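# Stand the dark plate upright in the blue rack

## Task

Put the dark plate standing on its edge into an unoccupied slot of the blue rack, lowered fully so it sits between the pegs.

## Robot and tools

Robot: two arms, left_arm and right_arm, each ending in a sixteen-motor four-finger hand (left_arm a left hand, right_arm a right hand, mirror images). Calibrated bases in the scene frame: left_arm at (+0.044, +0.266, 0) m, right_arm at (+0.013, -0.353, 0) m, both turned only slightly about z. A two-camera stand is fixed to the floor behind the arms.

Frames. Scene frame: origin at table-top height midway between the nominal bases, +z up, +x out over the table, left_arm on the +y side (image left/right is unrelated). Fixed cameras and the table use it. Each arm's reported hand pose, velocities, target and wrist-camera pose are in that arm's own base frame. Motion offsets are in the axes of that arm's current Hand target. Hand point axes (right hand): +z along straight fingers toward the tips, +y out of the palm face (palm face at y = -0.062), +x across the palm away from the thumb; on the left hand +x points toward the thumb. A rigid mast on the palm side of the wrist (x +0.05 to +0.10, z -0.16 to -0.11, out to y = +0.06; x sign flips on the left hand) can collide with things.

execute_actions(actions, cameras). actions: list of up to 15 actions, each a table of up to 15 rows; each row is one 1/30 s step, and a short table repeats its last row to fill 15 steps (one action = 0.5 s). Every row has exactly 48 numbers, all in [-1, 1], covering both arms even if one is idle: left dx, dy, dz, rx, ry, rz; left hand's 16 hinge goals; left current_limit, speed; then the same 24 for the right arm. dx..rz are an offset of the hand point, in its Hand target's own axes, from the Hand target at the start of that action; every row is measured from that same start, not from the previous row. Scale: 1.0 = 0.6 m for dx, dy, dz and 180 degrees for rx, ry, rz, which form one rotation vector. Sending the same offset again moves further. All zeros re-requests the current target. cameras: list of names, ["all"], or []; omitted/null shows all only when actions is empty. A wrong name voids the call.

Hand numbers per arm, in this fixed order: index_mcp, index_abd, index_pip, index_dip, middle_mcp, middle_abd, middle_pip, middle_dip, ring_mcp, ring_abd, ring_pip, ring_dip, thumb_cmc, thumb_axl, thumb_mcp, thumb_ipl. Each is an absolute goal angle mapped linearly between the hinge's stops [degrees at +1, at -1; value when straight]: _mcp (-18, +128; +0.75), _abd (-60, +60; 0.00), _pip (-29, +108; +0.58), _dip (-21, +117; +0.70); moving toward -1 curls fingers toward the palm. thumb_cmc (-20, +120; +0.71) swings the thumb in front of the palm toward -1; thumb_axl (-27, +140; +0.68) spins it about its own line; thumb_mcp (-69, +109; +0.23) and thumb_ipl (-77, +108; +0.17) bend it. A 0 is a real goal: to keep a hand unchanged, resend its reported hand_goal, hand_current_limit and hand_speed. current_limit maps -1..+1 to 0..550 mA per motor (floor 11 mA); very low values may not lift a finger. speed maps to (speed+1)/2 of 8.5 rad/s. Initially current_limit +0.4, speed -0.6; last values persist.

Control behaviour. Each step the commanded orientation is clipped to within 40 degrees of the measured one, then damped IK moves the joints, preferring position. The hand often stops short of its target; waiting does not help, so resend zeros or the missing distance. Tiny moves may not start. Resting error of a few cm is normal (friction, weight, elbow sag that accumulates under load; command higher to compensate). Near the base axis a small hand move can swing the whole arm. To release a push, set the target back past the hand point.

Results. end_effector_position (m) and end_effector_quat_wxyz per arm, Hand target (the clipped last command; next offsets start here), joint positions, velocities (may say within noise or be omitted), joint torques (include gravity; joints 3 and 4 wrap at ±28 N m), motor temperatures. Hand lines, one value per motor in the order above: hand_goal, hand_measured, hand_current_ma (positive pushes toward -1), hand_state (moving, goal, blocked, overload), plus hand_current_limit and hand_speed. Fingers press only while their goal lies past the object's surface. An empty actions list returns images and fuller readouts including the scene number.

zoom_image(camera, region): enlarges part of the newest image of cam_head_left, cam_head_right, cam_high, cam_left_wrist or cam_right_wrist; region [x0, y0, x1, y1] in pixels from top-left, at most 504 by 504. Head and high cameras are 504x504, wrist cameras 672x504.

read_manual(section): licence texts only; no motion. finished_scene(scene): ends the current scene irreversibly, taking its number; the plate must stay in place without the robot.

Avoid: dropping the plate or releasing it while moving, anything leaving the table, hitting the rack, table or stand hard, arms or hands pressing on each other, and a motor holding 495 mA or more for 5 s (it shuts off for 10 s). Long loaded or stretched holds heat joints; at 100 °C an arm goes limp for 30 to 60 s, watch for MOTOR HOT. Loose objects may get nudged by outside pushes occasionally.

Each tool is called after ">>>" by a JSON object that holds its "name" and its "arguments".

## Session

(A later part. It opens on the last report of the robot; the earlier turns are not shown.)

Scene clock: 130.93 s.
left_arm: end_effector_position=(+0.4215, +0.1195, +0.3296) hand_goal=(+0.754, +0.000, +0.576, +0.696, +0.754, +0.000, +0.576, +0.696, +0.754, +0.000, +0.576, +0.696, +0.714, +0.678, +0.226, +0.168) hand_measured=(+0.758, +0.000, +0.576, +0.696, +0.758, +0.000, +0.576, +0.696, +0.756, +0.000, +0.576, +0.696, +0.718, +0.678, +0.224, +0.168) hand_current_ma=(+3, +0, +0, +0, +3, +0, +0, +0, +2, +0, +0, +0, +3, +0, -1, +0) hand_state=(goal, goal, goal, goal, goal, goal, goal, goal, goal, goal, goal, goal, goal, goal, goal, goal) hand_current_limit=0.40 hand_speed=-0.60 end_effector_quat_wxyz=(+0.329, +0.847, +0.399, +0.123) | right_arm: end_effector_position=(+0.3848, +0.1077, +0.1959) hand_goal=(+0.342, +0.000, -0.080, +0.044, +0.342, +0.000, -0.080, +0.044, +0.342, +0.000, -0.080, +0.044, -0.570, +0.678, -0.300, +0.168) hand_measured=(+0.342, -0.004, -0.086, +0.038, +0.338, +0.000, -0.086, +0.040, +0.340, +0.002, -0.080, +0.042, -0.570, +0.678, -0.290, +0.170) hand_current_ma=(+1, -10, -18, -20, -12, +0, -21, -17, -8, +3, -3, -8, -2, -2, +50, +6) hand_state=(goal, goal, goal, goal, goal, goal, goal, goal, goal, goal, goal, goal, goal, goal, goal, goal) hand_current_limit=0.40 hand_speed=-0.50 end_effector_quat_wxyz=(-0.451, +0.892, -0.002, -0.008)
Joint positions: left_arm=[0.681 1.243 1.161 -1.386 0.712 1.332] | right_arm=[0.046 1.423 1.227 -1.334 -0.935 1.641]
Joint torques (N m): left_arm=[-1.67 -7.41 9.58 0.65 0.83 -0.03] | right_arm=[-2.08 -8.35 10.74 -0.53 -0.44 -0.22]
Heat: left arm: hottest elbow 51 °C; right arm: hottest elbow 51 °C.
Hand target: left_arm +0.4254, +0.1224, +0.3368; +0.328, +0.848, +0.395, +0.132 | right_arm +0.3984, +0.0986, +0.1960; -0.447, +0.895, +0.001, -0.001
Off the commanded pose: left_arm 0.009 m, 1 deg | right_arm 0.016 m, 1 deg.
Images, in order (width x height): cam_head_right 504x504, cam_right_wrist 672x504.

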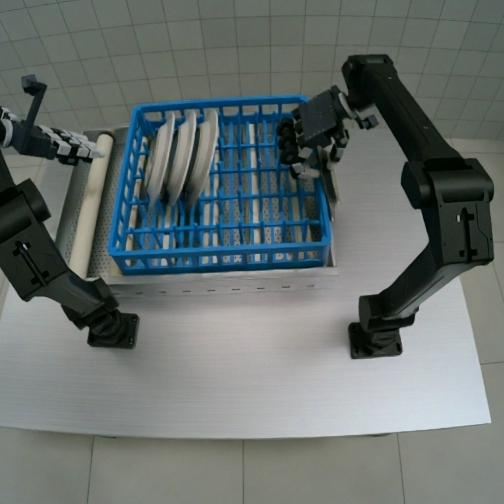

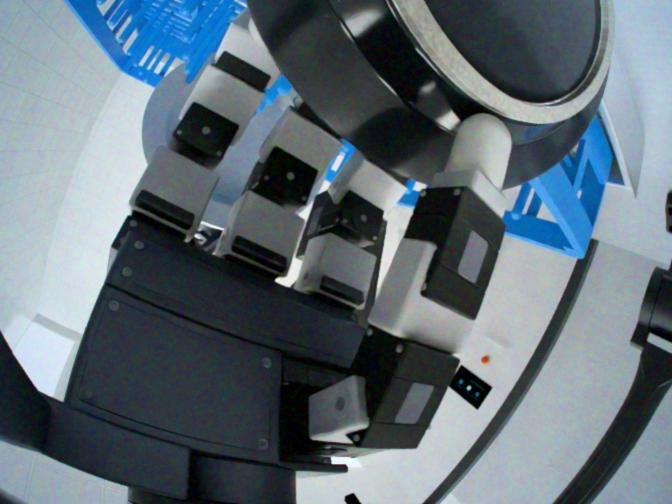

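>>> {"name": "execute_actions", "arguments": {"actions": [[[0,0,0,0,0,0,0.754,0,0.576,0.696,0.754,0,0.576,0.696,0.754,0,0.576,0.696,0.714,0.678,0.226,0.168,0.4,-0.6,0,-0.0133,-0.01,0,0,0,0.342,0,-0.08,0.043,0.342,0,-0.08,0.043,0.342,0,-0.08,0.043,-0.571,0.678,-0.25,0.168,0.4,-0.5]],[[0,0,0,0,0,0,0.754,0,0.576,0.696,0.754,0,0.576,0.696,0.754,0,0.576,0.696,0.714,0.678,0.226,0.168,0.4,-0.6,0,0,0,0,0,0,0.342,0,-0.08,0.043,0.342,0,-0.08,0.043,0.342,0,-0.08,0.043,-0.571,0.678,-0.25,0.168,0.4,-0.5]]], "cameras": ["cam_head_right","cam_high","cam_right_wrist"]}}

>>> {"name": "zoom_image", "arguments": {"camera": "cam_head_right", "region": [240, 80, 400, 240]}}

>>> {"name": "zoom_image", "arguments": {"camera": "cam_high", "region": [90, 160, 250, 320]}}

Scene clock: 132.77 s.
left_arm: end_effector_position=(+0.4215, +0.1195, +0.3296) hand_goal=(+0.754, +0.000, +0.576, +0.696, +0.754, +0.000, +0.576, +0.696, +0.754, +0.000, +0.576, +0.696, +0.714, +0.678, +0.226, +0.168) hand_measured=(+0.758, +0.000, +0.576, +0.696, +0.758, +0.000, +0.576, +0.696, +0.756, +0.000, +0.576, +0.696, +0.718, +0.678, +0.224, +0.168) hand_current_ma=(+3, +0, +0, +0, +3, +0, +0, +0, +2, +0, +0, +0, +3, +0, -1, +0) hand_state=(goal, goal, goal, goal, goal, goal, goal, goal, goal, goal, goal, goal, goal, goal, goal, goal) hand_current_limit=0.40 hand_speed=-0.60 end_effector_quat_wxyz=(+0.329, +0.847, +0.399, +0.123) | right_arm: end_effector_position=(+0.3839, +0.1067, +0.1978) hand_goal=(+0.342, +0.000, -0.080, +0.044, +0.342, +0.000, -0.080, +0.044, +0.342, +0.000, -0.080, +0.044, -0.570, +0.678, -0.250, +0.168) hand_measured=(+0.344, -0.004, -0.082, +0.042, +0.340, +0.000, -0.082, +0.040, +0.340, +0.002, -0.080, +0.042, -0.570, +0.678, -0.252, +0.170) hand_current_ma=(+3, -10, -6, -10, -5, +0, -7, -15, -7, +3, -3, -8, -2, -2, -6, +6) hand_state=(goal, goal, goal, goal, goal, goal, goal, goal, goal, goal, goal, goal, goal, goal, goal, goal) hand_current_limit=0.40 hand_speed=-0.50 end_effector_quat_wxyz=(-0.449, +0.894, +0.001, -0.012)
Joint positions: left_arm=[0.681 1.243 1.161 -1.386 0.712 1.332] | right_arm=[0.046 1.427 1.238 -1.357 -0.931 1.628]
Joint torques (N m): left_arm=[-1.73 -7.53 9.57 0.62 0.83 -0.03] | right_arm=[-2.37 -9.58 11.38 -0.64 -0.62 -0.13]
Heat: left arm: hottest elbow 51 °C; right arm: hottest elbow 51 °C.
Hand target: left_arm +0.4254, +0.1224, +0.3368; +0.328, +0.848, +0.395, +0.132 | right_arm +0.3984, +0.0986, +0.2059; -0.447, +0.895, +0.001, -0.001
Off the commanded pose: left_arm 0.009 m, 1 deg | right_arm 0.018 m, 1 deg.
Images, in order (width x height): cam_head_right 504x504, cam_high 504x504, cam_right_wrist 672x504.

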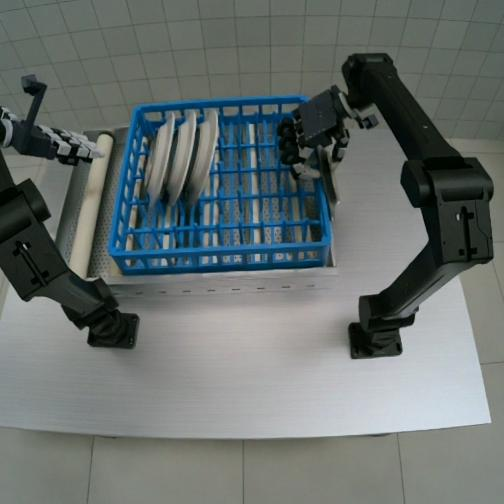

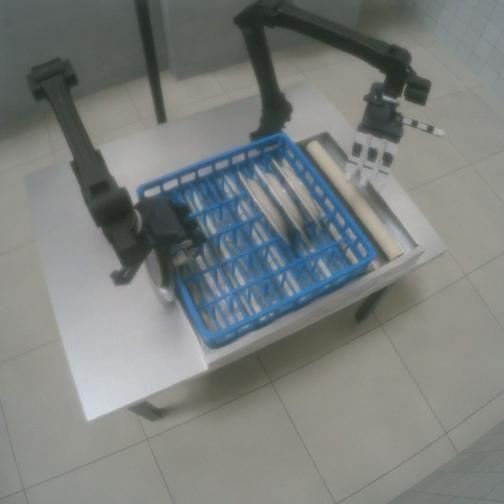

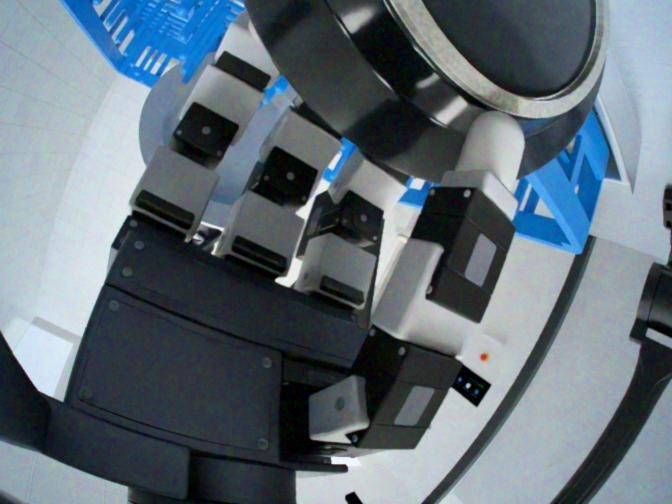

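Scaled by 3.150 from the camera's 504x504 image, which has a finer 720x720 frame.

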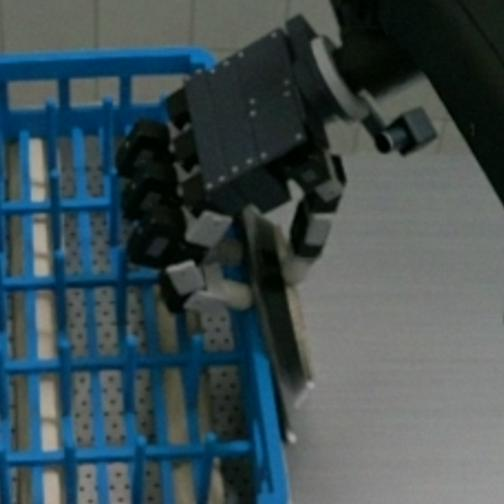

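Scaled by 3.150 from the camera's 504x504 image, which has a finer 720x720 frame.

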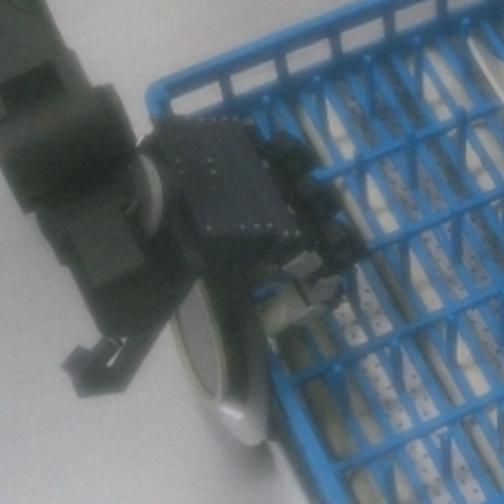

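>>> {"name": "execute_actions", "arguments": {"actions": [[[0,0,0,0,0,0,0.754,0,0.576,0.696,0.754,0,0.576,0.696,0.754,0,0.576,0.696,0.714,0.678,0.226,0.168,0.4,-0.6,0,-0.012,-0.009,0,0,0,0.342,0,-0.08,0.043,0.342,0,-0.08,0.043,0.342,0,-0.08,0.043,-0.571,0.678,-0.25,0.168,0.4,-0.5]],[[0,0,0,0,0,0,0.754,0,0.576,0.696,0.754,0,0.576,0.696,0.754,0,0.576,0.696,0.714,0.678,0.226,0.168,0.4,-0.6,0,0.012,-0.016,0,0,0,0.342,0,-0.08,0.043,0.342,0,-0.08,0.043,0.342,0,-0.08,0.043,-0.571,0.678,-0.25,0.168,0.4,-0.5]],[[0,0,0,0,0,0,0.754,0,0.576,0.696,0.754,0,0.576,0.696,0.754,0,0.576,0.696,0.714,0.678,0.226,0.168,0.4,-0.6,0,0,0,0,0,0,0.342,0,-0.08,0.043,0.342,0,-0.08,0.043,0.342,0,-0.08,0.043,-0.571,0.678,-0.25,0.168,0.4,-0.5]]], "cameras": ["cam_head_right","cam_high","cam_right_wrist"]}}

>>> {"name": "zoom_image", "arguments": {"camera": "cam_head_right", "region": [240, 80, 400, 240]}}

>>> {"name": "zoom_image", "arguments": {"camera": "cam_high", "region": [90, 160, 250, 320]}}

Scene clock: 134.90 s.
left_arm: end_effector_position=(+0.4215, +0.1195, +0.3296) hand_goal=(+0.754, +0.000, +0.576, +0.696, +0.754, +0.000, +0.576, +0.696, +0.754, +0.000, +0.576, +0.696, +0.714, +0.678, +0.226, +0.168) hand_measured=(+0.758, +0.000, +0.576, +0.696, +0.758, +0.000, +0.576, +0.696, +0.756, +0.000, +0.576, +0.696, +0.718, +0.678, +0.224, +0.168) hand_current_ma=(+3, +0, +0, +0, +3, +0, +0, +0, +2, +0, +0, +0, +3, +0, -1, +0) hand_state=(goal, goal, goal, goal, goal, goal, goal, goal, goal, goal, goal, goal, goal, goal, goal, goal) hand_current_limit=0.40 hand_speed=-0.60 end_effector_quat_wxyz=(+0.329, +0.847, +0.399, +0.123) | right_arm: end_effector_position=(+0.3810, +0.0929, +0.2030) hand_goal=(+0.342, +0.000, -0.080, +0.044, +0.342, +0.000, -0.080, +0.044, +0.342, +0.000, -0.080, +0.044, -0.570, +0.678, -0.250, +0.168) hand_measured=(+0.342, -0.004, -0.078, +0.044, +0.340, +0.000, -0.082, +0.042, +0.342, +0.002, -0.080, +0.042, -0.570, +0.678, -0.252, +0.170) hand_current_ma=(+1, -10, +3, -3, -5, +0, -6, -8, -3, +3, +0, -5, -2, -2, -6, +6) hand_state=(goal, goal, goal, goal, goal, goal, goal, goal, goal, goal, goal, goal, goal, goal, goal, goal) hand_current_limit=0.40 hand_speed=-0.50 end_effector_quat_wxyz=(-0.446, +0.895, -0.009, -0.020)
Joint positions: left_arm=[0.681 1.243 1.161 -1.386 0.712 1.332] | right_arm=[0.014 1.434 1.258 -1.423 -0.926 1.591]
Joint torques (N m): left_arm=[-1.67 -7.47 9.55 0.65 0.83 -0.03] | right_arm=[-2.08 -10.17 12.08 -0.79 -0.81 -0.17]
Heat: left arm: hottest elbow 51 °C; right arm: hottest elbow 51 °C.
Hand target: left_arm +0.4254, +0.1224, +0.3368; +0.328, +0.848, +0.395, +0.132 | right_arm +0.3984, +0.0866, +0.2148; -0.447, +0.895, +0.001, -0.001
Off the commanded pose: left_arm 0.009 m, 1 deg | right_arm 0.022 m, 2 deg.
Images, in order (width x height): cam_head_right 504x504, cam_high 504x504, cam_right_wrist 672x504.

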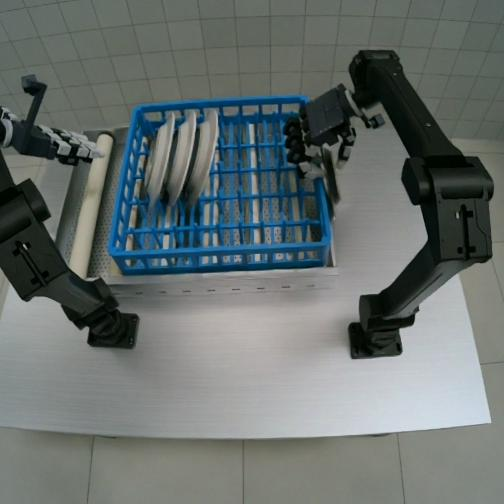

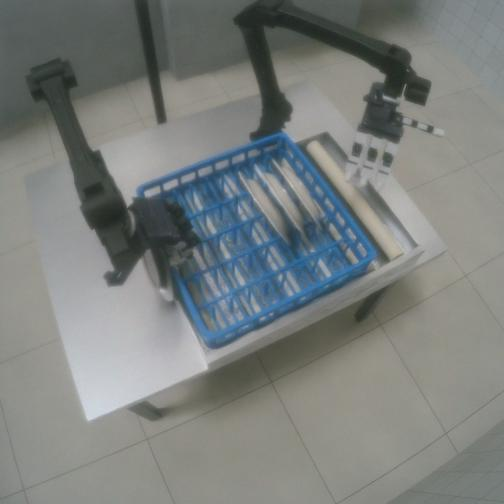

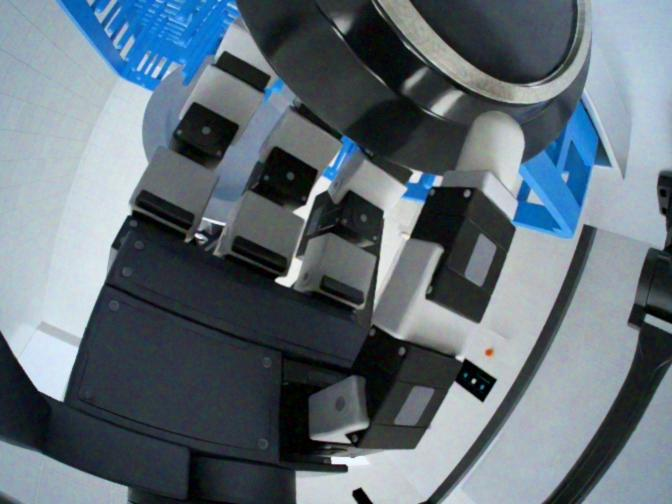

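Scaled by 3.150 from the camera's 504x504 image, which has a finer 720x720 frame.

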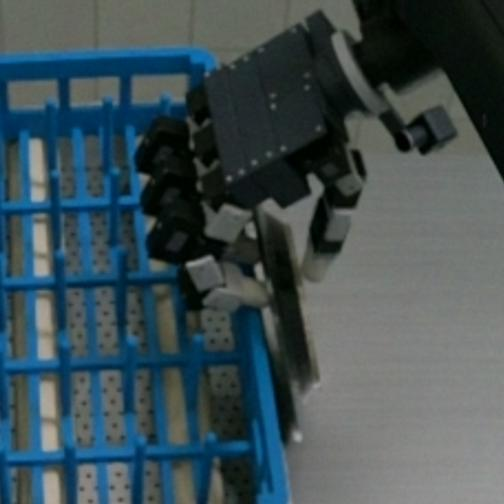

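Scaled by 3.150 from the camera's 504x504 image, which has a finer 720x720 frame.

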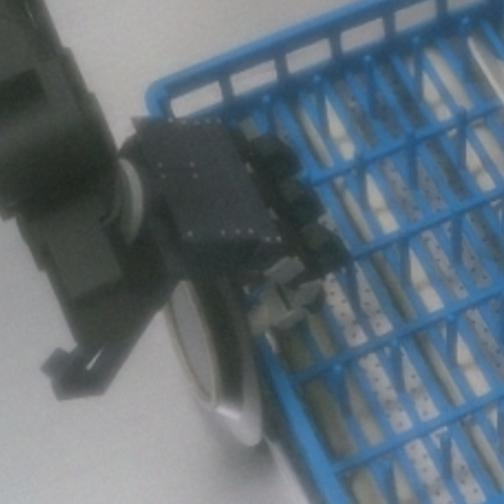

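>>> {"name": "execute_actions", "arguments": {"actions": [[[0,0,0,0,0,0,0.754,0,0.576,0.696,0.754,0,0.576,0.696,0.754,0,0.576,0.696,0.714,0.678,0.226,0.168,0.4,-0.6,0.015,0.016,-0.0213,0,0,0,0.342,0,-0.08,0.043,0.342,0,-0.08,0.043,0.342,0,-0.08,0.043,-0.571,0.678,-0.25,0.168,0.4,-0.5]],[[0,0,0,0,0,0,0.754,0,0.576,0.696,0.754,0,0.576,0.696,0.754,0,0.576,0.696,0.714,0.678,0.226,0.168,0.4,-0.6,0,0.01,-0.0133,0,0,0,0.342,0,-0.08,0.043,0.342,0,-0.08,0.043,0.342,0,-0.08,0.043,-0.571,0.678,-0.25,0.168,0.4,-0.5]],[[0,0,0,0,0,0,0.754,0,0.576,0.696,0.754,0,0.576,0.696,0.754,0,0.576,0.696,0.714,0.678,0.226,0.168,0.4,-0.6,0,0,0,0,0,0,0.342,0,-0.08,0.043,0.342,0,-0.08,0.043,0.342,0,-0.08,0.043,-0.571,0.678,-0.25,0.168,0.4,-0.5]]], "cameras": ["cam_head_right","cam_high","cam_right_wrist"]}}

>>> {"name": "zoom_image", "arguments": {"camera": "cam_head_right", "region": [240, 80, 400, 240]}}

>>> {"name": "zoom_image", "arguments": {"camera": "cam_high", "region": [90, 160, 250, 320]}}

Scene clock: 137.60 s.
left_arm: end_effector_position=(+0.4215, +0.1195, +0.3296) hand_goal=(+0.754, +0.000, +0.576, +0.696, +0.754, +0.000, +0.576, +0.696, +0.754, +0.000, +0.576, +0.696, +0.714, +0.678, +0.226, +0.168) hand_measured=(+0.758, +0.000, +0.576, +0.696, +0.758, +0.000, +0.576, +0.696, +0.756, +0.000, +0.576, +0.696, +0.718, +0.678, +0.224, +0.168) hand_current_ma=(+3, +0, +0, +0, +3, +0, +0, +0, +2, +0, +0, +0, +3, +0, -1, +0) hand_state=(goal, goal, goal, goal, goal, goal, goal, goal, goal, goal, goal, goal, goal, goal, goal, goal) hand_current_limit=0.40 hand_speed=-0.60 end_effector_quat_wxyz=(+0.329, +0.847, +0.399, +0.123) | right_arm: end_effector_position=(+0.3893, +0.0659, +0.2043) hand_goal=(+0.342, +0.000, -0.080, +0.044, +0.342, +0.000, -0.080, +0.044, +0.342, +0.000, -0.080, +0.044, -0.570, +0.678, -0.250, +0.168) hand_measured=(+0.340, -0.002, -0.078, +0.044, +0.340, +0.000, -0.082, +0.042, +0.340, +0.002, -0.080, +0.042, -0.566, +0.680, -0.244, +0.172) hand_current_ma=(-4, -8, +9, +1, -5, +0, -5, -8, -4, +3, +1, -3, +16, +8, +32, +19) hand_state=(goal, goal, goal, goal, goal, goal, goal, goal, goal, goal, goal, goal, goal, goal, goal, goal) hand_current_limit=0.40 hand_speed=-0.50 end_effector_quat_wxyz=(-0.446, +0.895, -0.013, -0.021)
Joint positions: left_arm=[0.681 1.243 1.161 -1.386 0.712 1.332] | right_arm=[-0.05 1.472 1.301 -1.507 -0.92 1.497]
Joint torques (N m): left_arm=[-1.67 -7.53 9.55 0.66 0.84 -0.03] | right_arm=[-1.73 -10.64 11.97 -0.73 -0.96 -0.22]
Heat: left arm: hottest elbow 51 °C; right arm: hottest elbow 51 °C.
Hand target: left_arm +0.4254, +0.1224, +0.3368; +0.328, +0.848, +0.395, +0.132 | right_arm +0.4075, +0.0607, +0.2149; -0.447, +0.895, +0.001, -0.001
Off the commanded pose: left_arm 0.009 m, 1 deg | right_arm 0.022 m, 3 deg.
Images, in order (width x height): cam_head_right 504x504, cam_high 504x504, cam_right_wrist 672x504.

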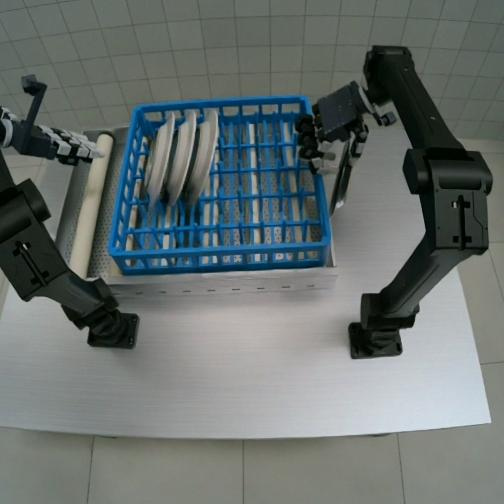

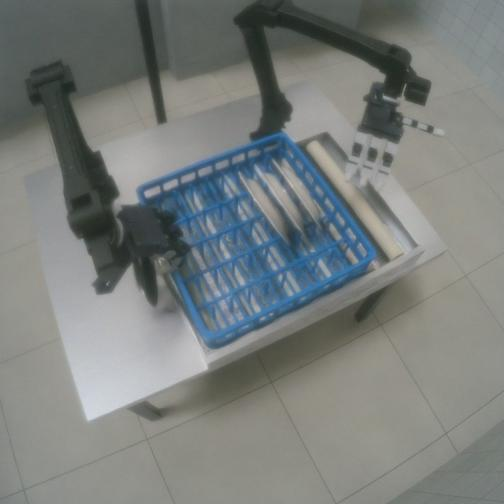

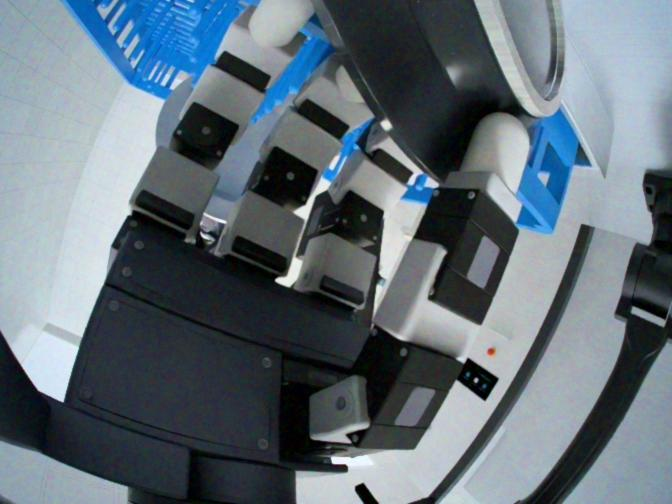

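Scaled by 3.150 from the camera's 504x504 image, which has a finer 720x720 frame.

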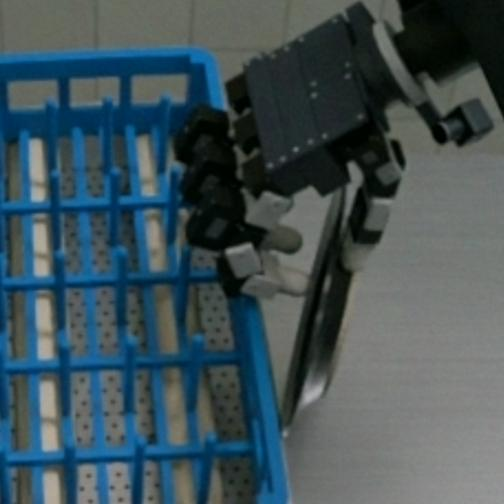

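Scaled by 3.150 from the camera's 504x504 image, which has a finer 720x720 frame.

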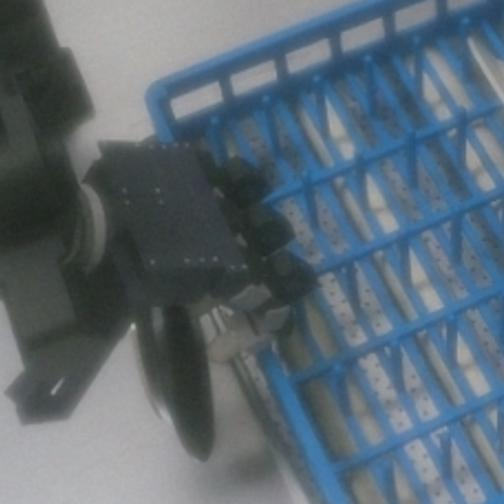

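>>> {"name": "execute_actions", "arguments": {"actions": [[[0,0,0,0,0,0,0.754,0,0.576,0.696,0.754,0,0.576,0.696,0.754,0,0.576,0.696,0.714,0.678,0.226,0.168,0.4,-0.6,0,0,0,0,0,0,0.18,0,-0.08,0.043,0.18,0,-0.08,0.043,0.18,0,-0.08,0.043,-0.571,0.678,-0.25,0.168,0.5,-0.6]],[[0,0,0,0,0,0,0.754,0,0.576,0.696,0.754,0,0.576,0.696,0.754,0,0.576,0.696,0.714,0.678,0.226,0.168,0.4,-0.6,0,0,0,0,0,0,0.14,0,-0.08,0.043,0.14,0,-0.08,0.043,0.14,0,-0.08,0.043,-0.571,0.678,-0.25,0.168,0.5,-0.6]]], "cameras": ["cam_head_right","cam_high","cam_right_wrist"]}}

>>> {"name": "zoom_image", "arguments": {"camera": "cam_head_right", "region": [240, 80, 400, 240]}}

>>> {"name": "zoom_image", "arguments": {"camera": "cam_high", "region": [90, 160, 250, 320]}}

Scene clock: 139.57 s.
left_arm: end_effector_position=(+0.4215, +0.1195, +0.3296) hand_goal=(+0.754, +0.000, +0.576, +0.696, +0.754, +0.000, +0.576, +0.696, +0.754, +0.000, +0.576, +0.696, +0.714, +0.678, +0.226, +0.168) hand_measured=(+0.758, +0.000, +0.576, +0.696, +0.758, +0.000, +0.576, +0.696, +0.756, +0.000, +0.576, +0.696, +0.718, +0.678, +0.224, +0.168) hand_current_ma=(+3, +0, +0, +0, +3, +0, +0, +0, +2, +0, +0, +0, +3, +0, -1, +0) hand_state=(goal, goal, goal, goal, goal, goal, goal, goal, goal, goal, goal, goal, goal, goal, goal, goal) hand_current_limit=0.40 hand_speed=-0.60 end_effector_quat_wxyz=(+0.329, +0.847, +0.399, +0.123) | right_arm: end_effector_position=(+0.3901, +0.0657, +0.2044) hand_goal=(+0.140, +0.000, -0.080, +0.044, +0.140, +0.000, -0.080, +0.044, +0.140, +0.000, -0.080, +0.044, -0.570, +0.678, -0.250, +0.168) hand_measured=(+0.182, -0.002, -0.068, +0.050, +0.142, +0.000, -0.082, +0.042, +0.142, +0.002, -0.080, +0.042, -0.566, +0.680, -0.236, +0.176) hand_current_ma=(+187, -8, +48, +17, +5, +0, -3, -7, +6, +3, +1, -3, +17, +9, +76, +36) hand_state=(blocked, goal, goal, goal, goal, goal, goal, goal, goal, goal, goal, goal, goal, goal, goal, goal) hand_current_limit=0.50 hand_speed=-0.60 end_effector_quat_wxyz=(-0.446, +0.895, -0.011, -0.019)
Joint positions: left_arm=[0.681 1.243 1.161 -1.386 0.712 1.332] | right_arm=[-0.05 1.473 1.302 -1.507 -0.92 1.493]
Joint torques (N m): left_arm=[-1.67 -7.47 9.59 0.61 0.83 -0.03] | right_arm=[-1.85 -10.52 11.9 -0.47 -0.91 -0.22]
Heat: left arm: hottest elbow 51 °C; right arm: hottest elbow 51 °C.
Hand target: left_arm +0.4254, +0.1224, +0.3368; +0.328, +0.848, +0.395, +0.132 | right_arm +0.4074, +0.0607, +0.2148; -0.447, +0.895, +0.001, -0.001
Off the commanded pose: left_arm 0.009 m, 1 deg | right_arm 0.021 m, 3 deg.
Images, in order (width x height): cam_head_right 504x504, cam_high 504x504, cam_right_wrist 672x504.

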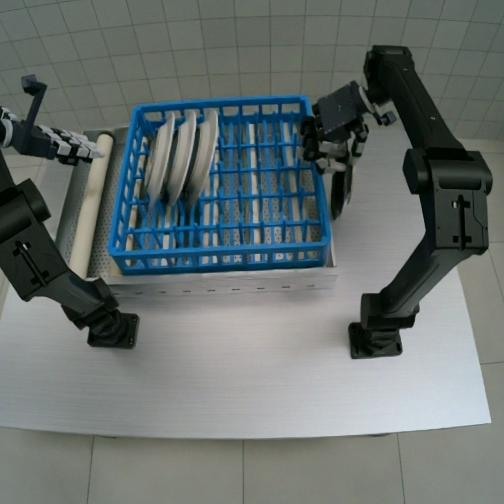

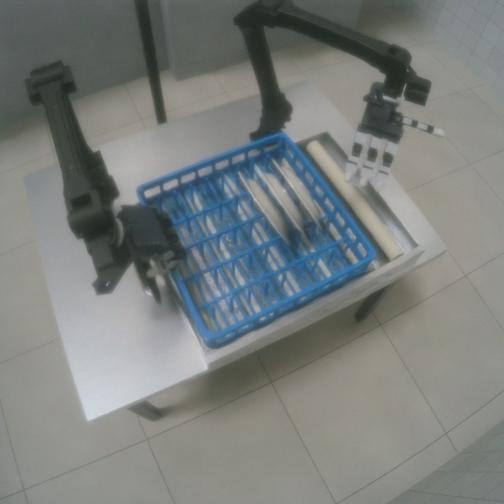

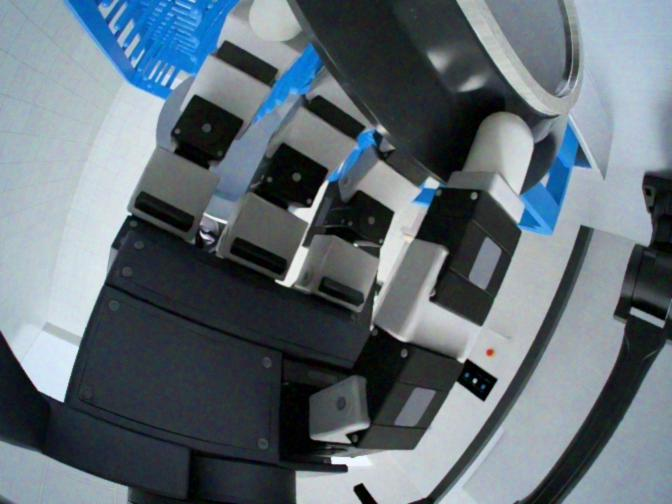

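Scaled by 3.150 from the camera's 504x504 image, which has a finer 720x720 frame.

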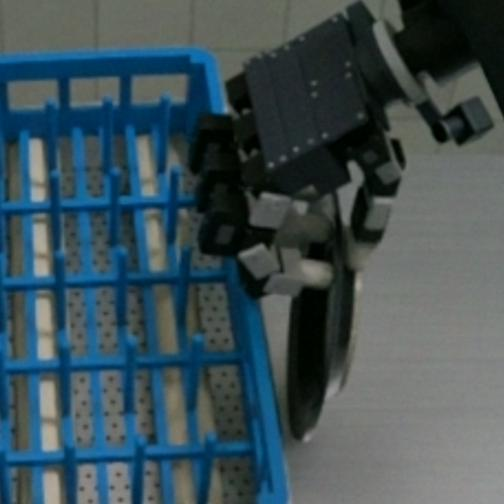

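Scaled by 3.150 from the camera's 504x504 image, which has a finer 720x720 frame.

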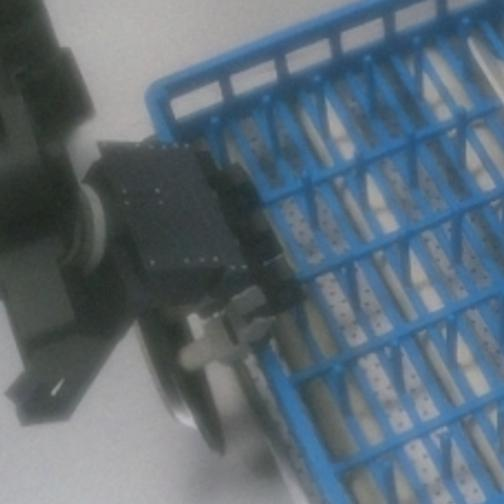

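>>> {"name": "execute_actions", "arguments": {"actions": [[[0,0,0,0,0,0,0.754,0,0.576,0.696,0.754,0,0.576,0.696,0.754,0,0.576,0.696,0.714,0.678,0.226,0.168,0.4,-0.6,0,0,0,0,0,0,0.14,0,-0.08,0.043,0.14,0,-0.08,0.043,0.14,0,-0.08,0.043,-0.73,0.678,-0.25,0.168,0.5,-0.7]],[[0,0,0,0,0,0,0.754,0,0.576,0.696,0.754,0,0.576,0.696,0.754,0,0.576,0.696,0.714,0.678,0.226,0.168,0.4,-0.6,0,0,0,0,0,0,0.14,0,-0.08,0.043,0.14,0,-0.08,0.043,0.14,0,-0.08,0.043,-0.88,0.678,-0.25,0.168,0.5,-0.7]]], "cameras": ["cam_head_right","cam_high","cam_right_wrist"]}}

>>> {"name": "zoom_image", "arguments": {"camera": "cam_head_right", "region": [240, 80, 400, 240]}}

>>> {"name": "zoom_image", "arguments": {"camera": "cam_high", "region": [90, 160, 250, 320]}}

Scene clock: 141.87 s.
left_arm: end_effector_position=(+0.4215, +0.1195, +0.3296) hand_goal=(+0.754, +0.000, +0.576, +0.696, +0.754, +0.000, +0.576, +0.696, +0.754, +0.000, +0.576, +0.696, +0.714, +0.678, +0.226, +0.168) hand_measured=(+0.758, +0.000, +0.576, +0.696, +0.758, +0.000, +0.576, +0.696, +0.756, +0.000, +0.576, +0.696, +0.718, +0.678, +0.224, +0.168) hand_current_ma=(+3, +0, +0, +0, +3, +0, +0, +0, +2, +0, +0, +0, +3, +0, -1, +0) hand_state=(goal, goal, goal, goal, goal, goal, goal, goal, goal, goal, goal, goal, goal, goal, goal, goal) hand_current_limit=0.40 hand_speed=-0.60 end_effector_quat_wxyz=(+0.329, +0.847, +0.399, +0.123) | right_arm: end_effector_position=(+0.3913, +0.0656, +0.2057) hand_goal=(+0.140, +0.000, -0.080, +0.044, +0.140, +0.000, -0.080, +0.044, +0.140, +0.000, -0.080, +0.044, -0.880, +0.678, -0.250, +0.168) hand_measured=(+0.178, -0.008, -0.068, +0.048, +0.142, +0.000, -0.078, +0.042, +0.154, -0.002, -0.074, +0.044, -0.792, +0.700, -0.218, +0.186) hand_current_ma=(+165, -23, +48, +13, +10, +0, +8, -3, +53, -6, +22, -1, +407, +111, +173, +91) hand_state=(blocked, goal, goal, goal, goal, goal, goal, goal, goal, goal, goal, goal, blocked, blocked, blocked, goal) hand_current_limit=0.50 hand_speed=-0.70 end_effector_quat_wxyz=(-0.446, +0.895, -0.010, -0.018)
Joint positions: left_arm=[0.681 1.243 1.161 -1.386 0.712 1.332] | right_arm=[-0.05 1.473 1.307 -1.509 -0.92 1.491]
Joint torques (N m): left_arm=[-1.67 -7.47 9.57 0.64 0.83 -0.04] | right_arm=[-1.44 -10.81 11.4 -0.54 -0.94 -0.22]
Heat: left arm: hottest elbow 51 °C; right arm: hottest elbow 52 °C.
Hand target: left_arm +0.4254, +0.1224, +0.3368; +0.328, +0.848, +0.395, +0.132 | right_arm +0.4075, +0.0606, +0.2149; -0.447, +0.895, +0.001, -0.001
Off the commanded pose: left_arm 0.009 m, 1 deg | right_arm 0.019 m, 2 deg.
Images, in order (width x height): cam_head_right 504x504, cam_high 504x504, cam_right_wrist 672x504.

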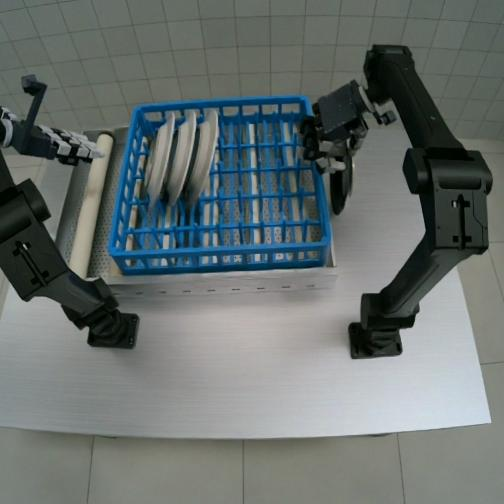

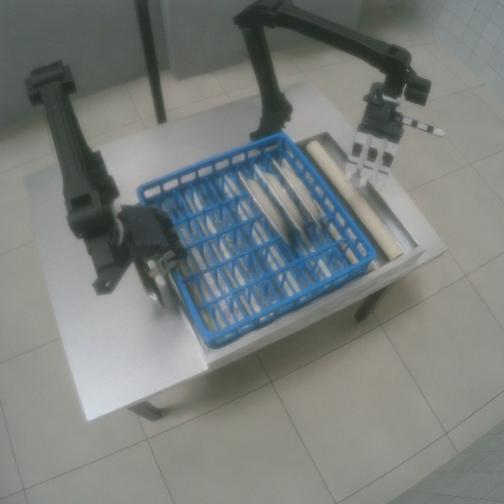

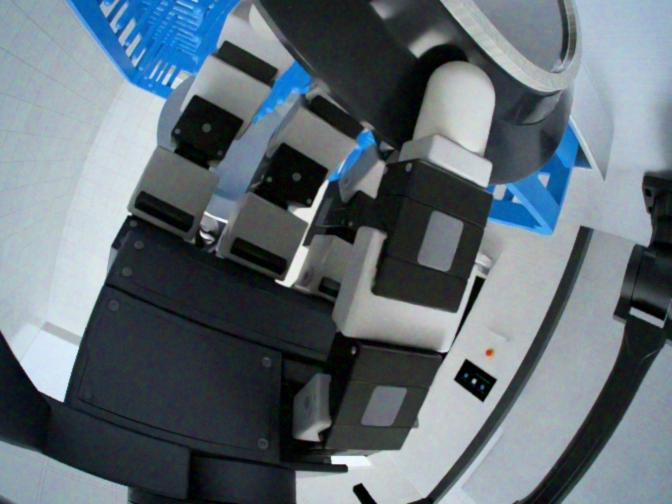

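Scaled by 3.150 from the camera's 504x504 image, which has a finer 720x720 frame.

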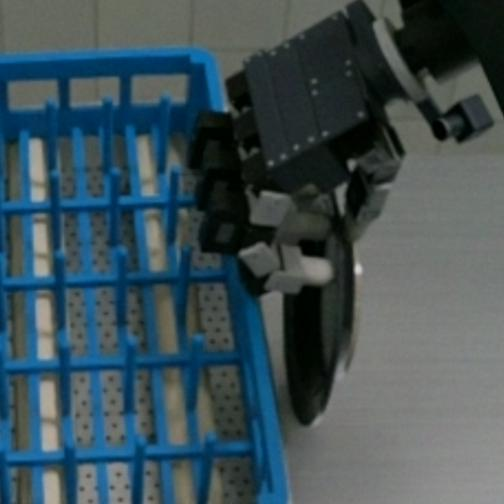

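Scaled by 3.150 from the camera's 504x504 image, which has a finer 720x720 frame.

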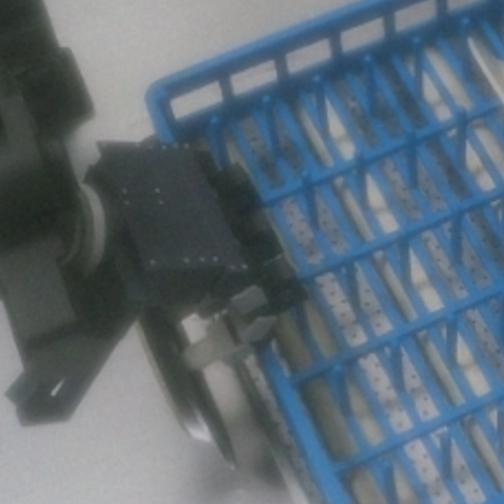

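>>> {"name": "execute_actions", "arguments": {"actions": [[[0,0,0,0,0,0,0.754,0,0.576,0.696,0.754,0,0.576,0.696,0.754,0,0.576,0.696,0.714,0.678,0.226,0.168,0.4,-0.6,0,0,0,0,0,0,0.08,0,-0.1,0.02,0.05,0,-0.1,0.02,0.05,0,-0.1,0.02,-0.8,0.678,-0.32,0.168,0.65,-0.7]],[[0,0,0,0,0,0,0.754,0,0.576,0.696,0.754,0,0.576,0.696,0.754,0,0.576,0.696,0.714,0.678,0.226,0.168,0.4,-0.6,0,0,0,0,0,0,0.05,0,-0.12,0.0,0.0,0,-0.12,0.0,0.0,0,-0.12,0.0,-0.8,0.678,-0.35,0.15,0.65,-0.7]]], "cameras": ["cam_head_right","cam_high","cam_right_wrist"]}}

>>> {"name": "zoom_image", "arguments": {"camera": "cam_head_right", "region": [240, 80, 400, 240]}}

>>> {"name": "zoom_image", "arguments": {"camera": "cam_high", "region": [90, 160, 250, 320]}}

Scene clock: 143.90 s.
left_arm: end_effector_position=(+0.4215, +0.1195, +0.3296) hand_goal=(+0.754, +0.000, +0.576, +0.696, +0.754, +0.000, +0.576, +0.696, +0.754, +0.000, +0.576, +0.696, +0.714, +0.678, +0.226, +0.168) hand_measured=(+0.758, +0.000, +0.576, +0.696, +0.758, +0.000, +0.576, +0.696, +0.756, +0.000, +0.576, +0.696, +0.718, +0.678, +0.224, +0.168) hand_current_ma=(+3, +0, +0, +0, +3, +0, +0, +0, +2, +0, +0, +0, +3, +0, -1, +0) hand_state=(goal, goal, goal, goal, goal, goal, goal, goal, goal, goal, goal, goal, goal, goal, goal, goal) hand_current_limit=0.40 hand_speed=-0.60 end_effector_quat_wxyz=(+0.329, +0.847, +0.399, +0.123) | right_arm: end_effector_position=(+0.3914, +0.0656, +0.2056) hand_goal=(+0.050, +0.000, -0.120, +0.000, +0.000, +0.000, -0.120, +0.000, +0.000, +0.000, -0.120, +0.000, -0.800, +0.678, -0.350, +0.150) hand_measured=(+0.168, -0.010, -0.068, +0.040, +0.106, +0.000, -0.072, +0.038, +0.090, -0.002, -0.074, +0.034, -0.780, +0.698, -0.212, +0.198) hand_current_ma=(+454, -29, +223, +164, +454, +0, +203, +156, +431, -5, +193, +138, +84, +101, +454, +286) hand_state=(blocked, goal, blocked, blocked, blocked, goal, blocked, blocked, blocked, goal, blocked, blocked, blocked, blocked, blocked, blocked) hand_current_limit=0.65 hand_speed=-0.70 end_effector_quat_wxyz=(-0.446, +0.895, -0.010, -0.018)
Joint positions: left_arm=[0.681 1.243 1.161 -1.386 0.712 1.332] | right_arm=[-0.05 1.474 1.307 -1.509 -0.92 1.491]
Joint torques (N m): left_arm=[-1.73 -7.41 9.58 0.64 0.83 -0.02] | right_arm=[-2.08 -11.11 11.45 -0.62 -0.92 -0.17]
Heat: left arm: hottest elbow 51 °C; right arm: hottest elbow 52 °C.
Hand target: left_arm +0.4254, +0.1224, +0.3368; +0.328, +0.848, +0.395, +0.132 | right_arm +0.4075, +0.0606, +0.2150; -0.447, +0.895, +0.001, -0.001
Off the commanded pose: left_arm 0.009 m, 1 deg | right_arm 0.019 m, 2 deg.
Images, in order (width x height): cam_head_right 504x504, cam_high 504x504, cam_right_wrist 672x504.

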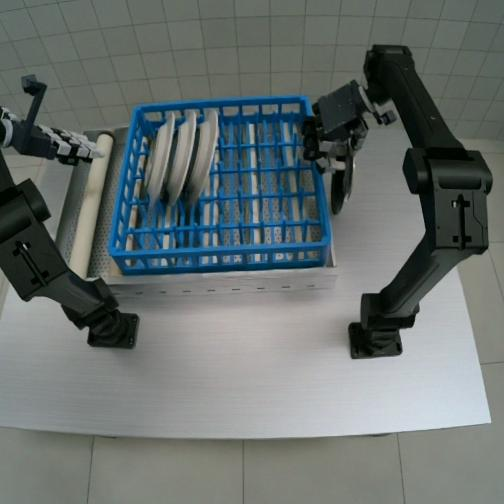

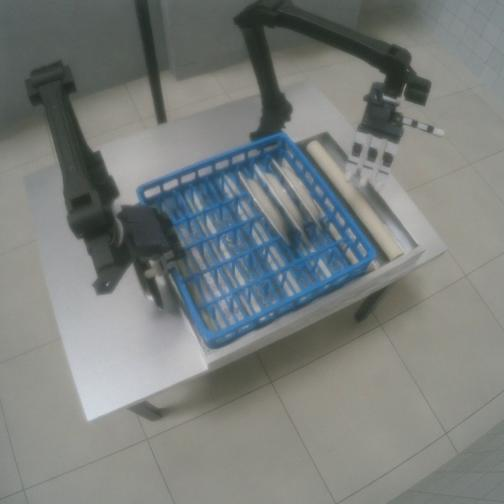

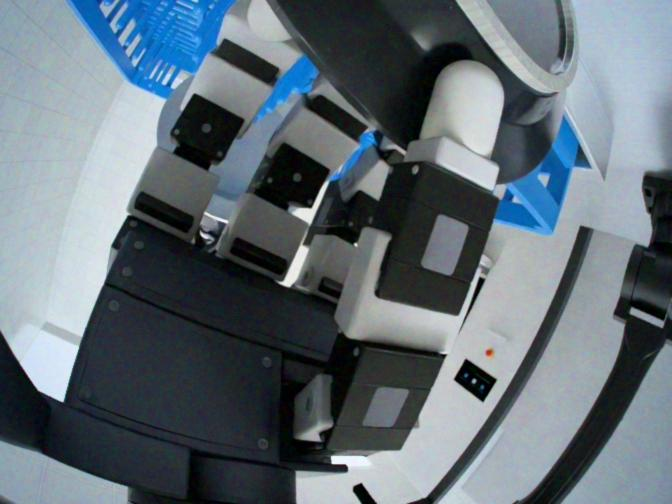

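Scaled by 3.150 from the camera's 504x504 image, which has a finer 720x720 frame.

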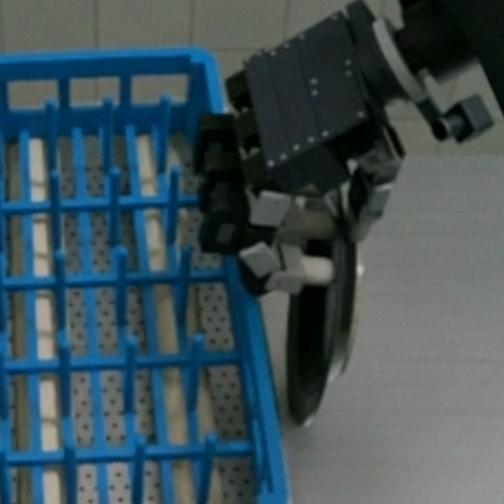

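Scaled by 3.150 from the camera's 504x504 image, which has a finer 720x720 frame.

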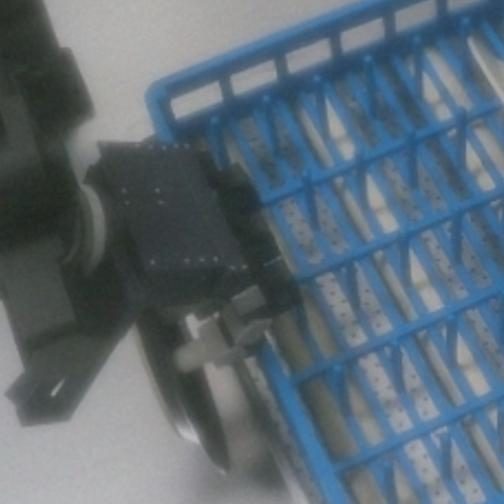

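>>> {"name": "execute_actions", "arguments": {"actions": [[[0,0,0,0,0,0,0.754,0,0.576,0.696,0.754,0,0.576,0.696,0.754,0,0.576,0.696,0.714,0.678,0.226,0.168,0.4,-0.6,0,-0.0267,-0.02,0,0,0,0.05,0,-0.12,0.0,0.0,0,-0.12,0.0,0.0,0,-0.12,0.0,-0.8,0.678,-0.35,0.15,0.65,-0.7]],[[0,0,0,0,0,0,0.754,0,0.576,0.696,0.754,0,0.576,0.696,0.754,0,0.576,0.696,0.714,0.678,0.226,0.168,0.4,-0.6,0,0,0,0,0,0,0.05,0,-0.12,0.0,0.0,0,-0.12,0.0,0.0,0,-0.12,0.0,-0.8,0.678,-0.35,0.15,0.65,-0.7]]], "cameras": ["cam_head_right","cam_high","cam_right_wrist"]}}

>>> {"name": "zoom_image", "arguments": {"camera": "cam_head_right", "region": [240, 80, 400, 240]}}

>>> {"name": "zoom_image", "arguments": {"camera": "cam_high", "region": [90, 160, 250, 320]}}

Scene clock: 145.60 s.
left_arm: end_effector_position=(+0.4215, +0.1195, +0.3296) hand_goal=(+0.754, +0.000, +0.576, +0.696, +0.754, +0.000, +0.576, +0.696, +0.754, +0.000, +0.576, +0.696, +0.714, +0.678, +0.226, +0.168) hand_measured=(+0.758, +0.000, +0.576, +0.696, +0.758, +0.000, +0.576, +0.696, +0.756, +0.000, +0.576, +0.696, +0.718, +0.678, +0.224, +0.168) hand_current_ma=(+3, +0, +0, +0, +3, +0, +0, +0, +2, +0, +0, +0, +3, +0, -1, +0) hand_state=(goal, goal, goal, goal, goal, goal, goal, goal, goal, goal, goal, goal, goal, goal, goal, goal) hand_current_limit=0.40 hand_speed=-0.60 end_effector_quat_wxyz=(+0.329, +0.847, +0.399, +0.123) | right_arm: end_effector_position=(+0.3890, +0.0654, +0.2080) hand_goal=(+0.050, +0.000, -0.120, +0.000, +0.000, +0.000, -0.120, +0.000, +0.000, +0.000, -0.120, +0.000, -0.800, +0.678, -0.350, +0.150) hand_measured=(+0.168, -0.010, -0.068, +0.040, +0.104, +0.000, -0.072, +0.038, +0.082, -0.002, -0.074, +0.030, -0.778, +0.698, -0.210, +0.198) hand_current_ma=(+454, -30, +223, +164, +454, +0, +203, +156, +394, -4, +193, +124, +89, +101, +454, +286) hand_state=(blocked, goal, blocked, blocked, blocked, goal, blocked, blocked, blocked, goal, blocked, blocked, blocked, blocked, blocked, blocked) hand_current_limit=0.65 hand_speed=-0.70 end_effector_quat_wxyz=(-0.445, +0.895, -0.012, -0.030)
Joint positions: left_arm=[0.681 1.243 1.161 -1.386 0.712 1.332] | right_arm=[-0.05 1.484 1.322 -1.544 -0.919 1.48]
Joint torques (N m): left_arm=[-1.61 -7.41 9.57 0.62 0.83 -0.03] | right_arm=[-1.9 -12.81 13.7 -1.05 -0.96 -0.15]
Heat: left arm: hottest elbow 51 °C; right arm: hottest elbow 52 °C.
Hand target: left_arm +0.4254, +0.1224, +0.3368; +0.328, +0.848, +0.395, +0.132 | right_arm +0.4075, +0.0607, +0.2349; -0.447, +0.895, +0.001, -0.001
Off the commanded pose: left_arm 0.009 m, 1 deg | right_arm 0.033 m, 4 deg.
Images, in order (width x height): cam_head_right 504x504, cam_high 504x504, cam_right_wrist 672x504.

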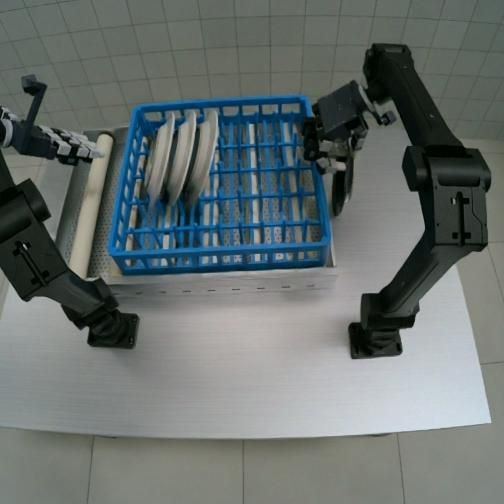

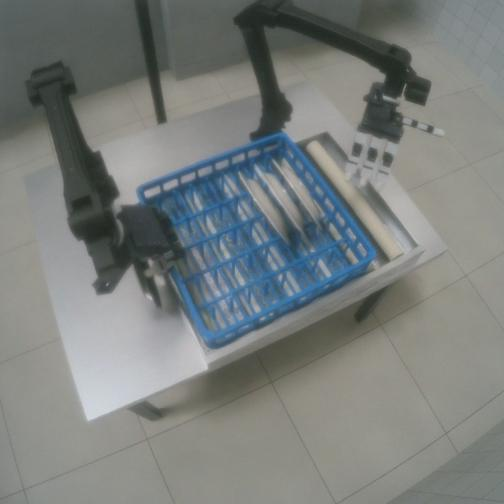

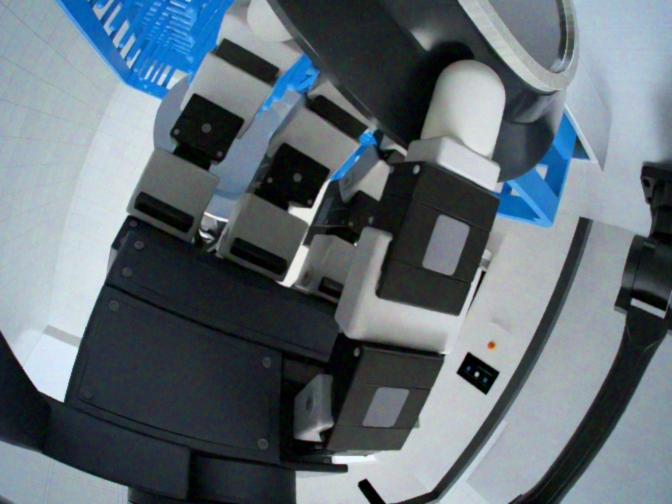

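Scaled by 3.150 from the camera's 504x504 image, which has a finer 720x720 frame.

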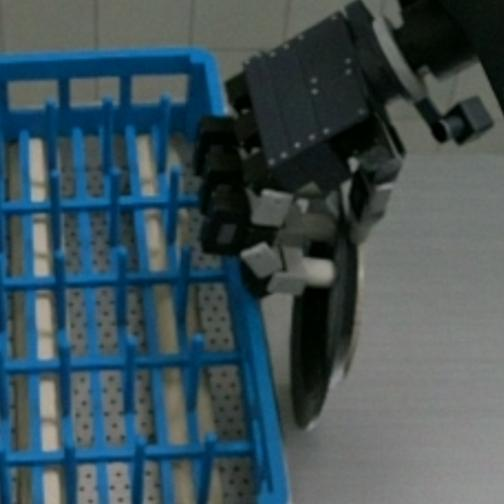

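Scaled by 3.150 from the camera's 504x504 image, which has a finer 720x720 frame.

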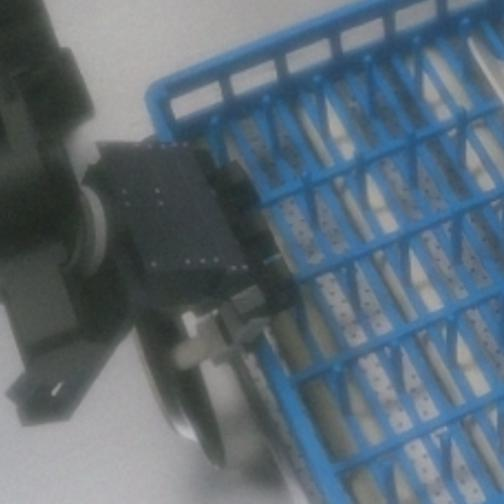

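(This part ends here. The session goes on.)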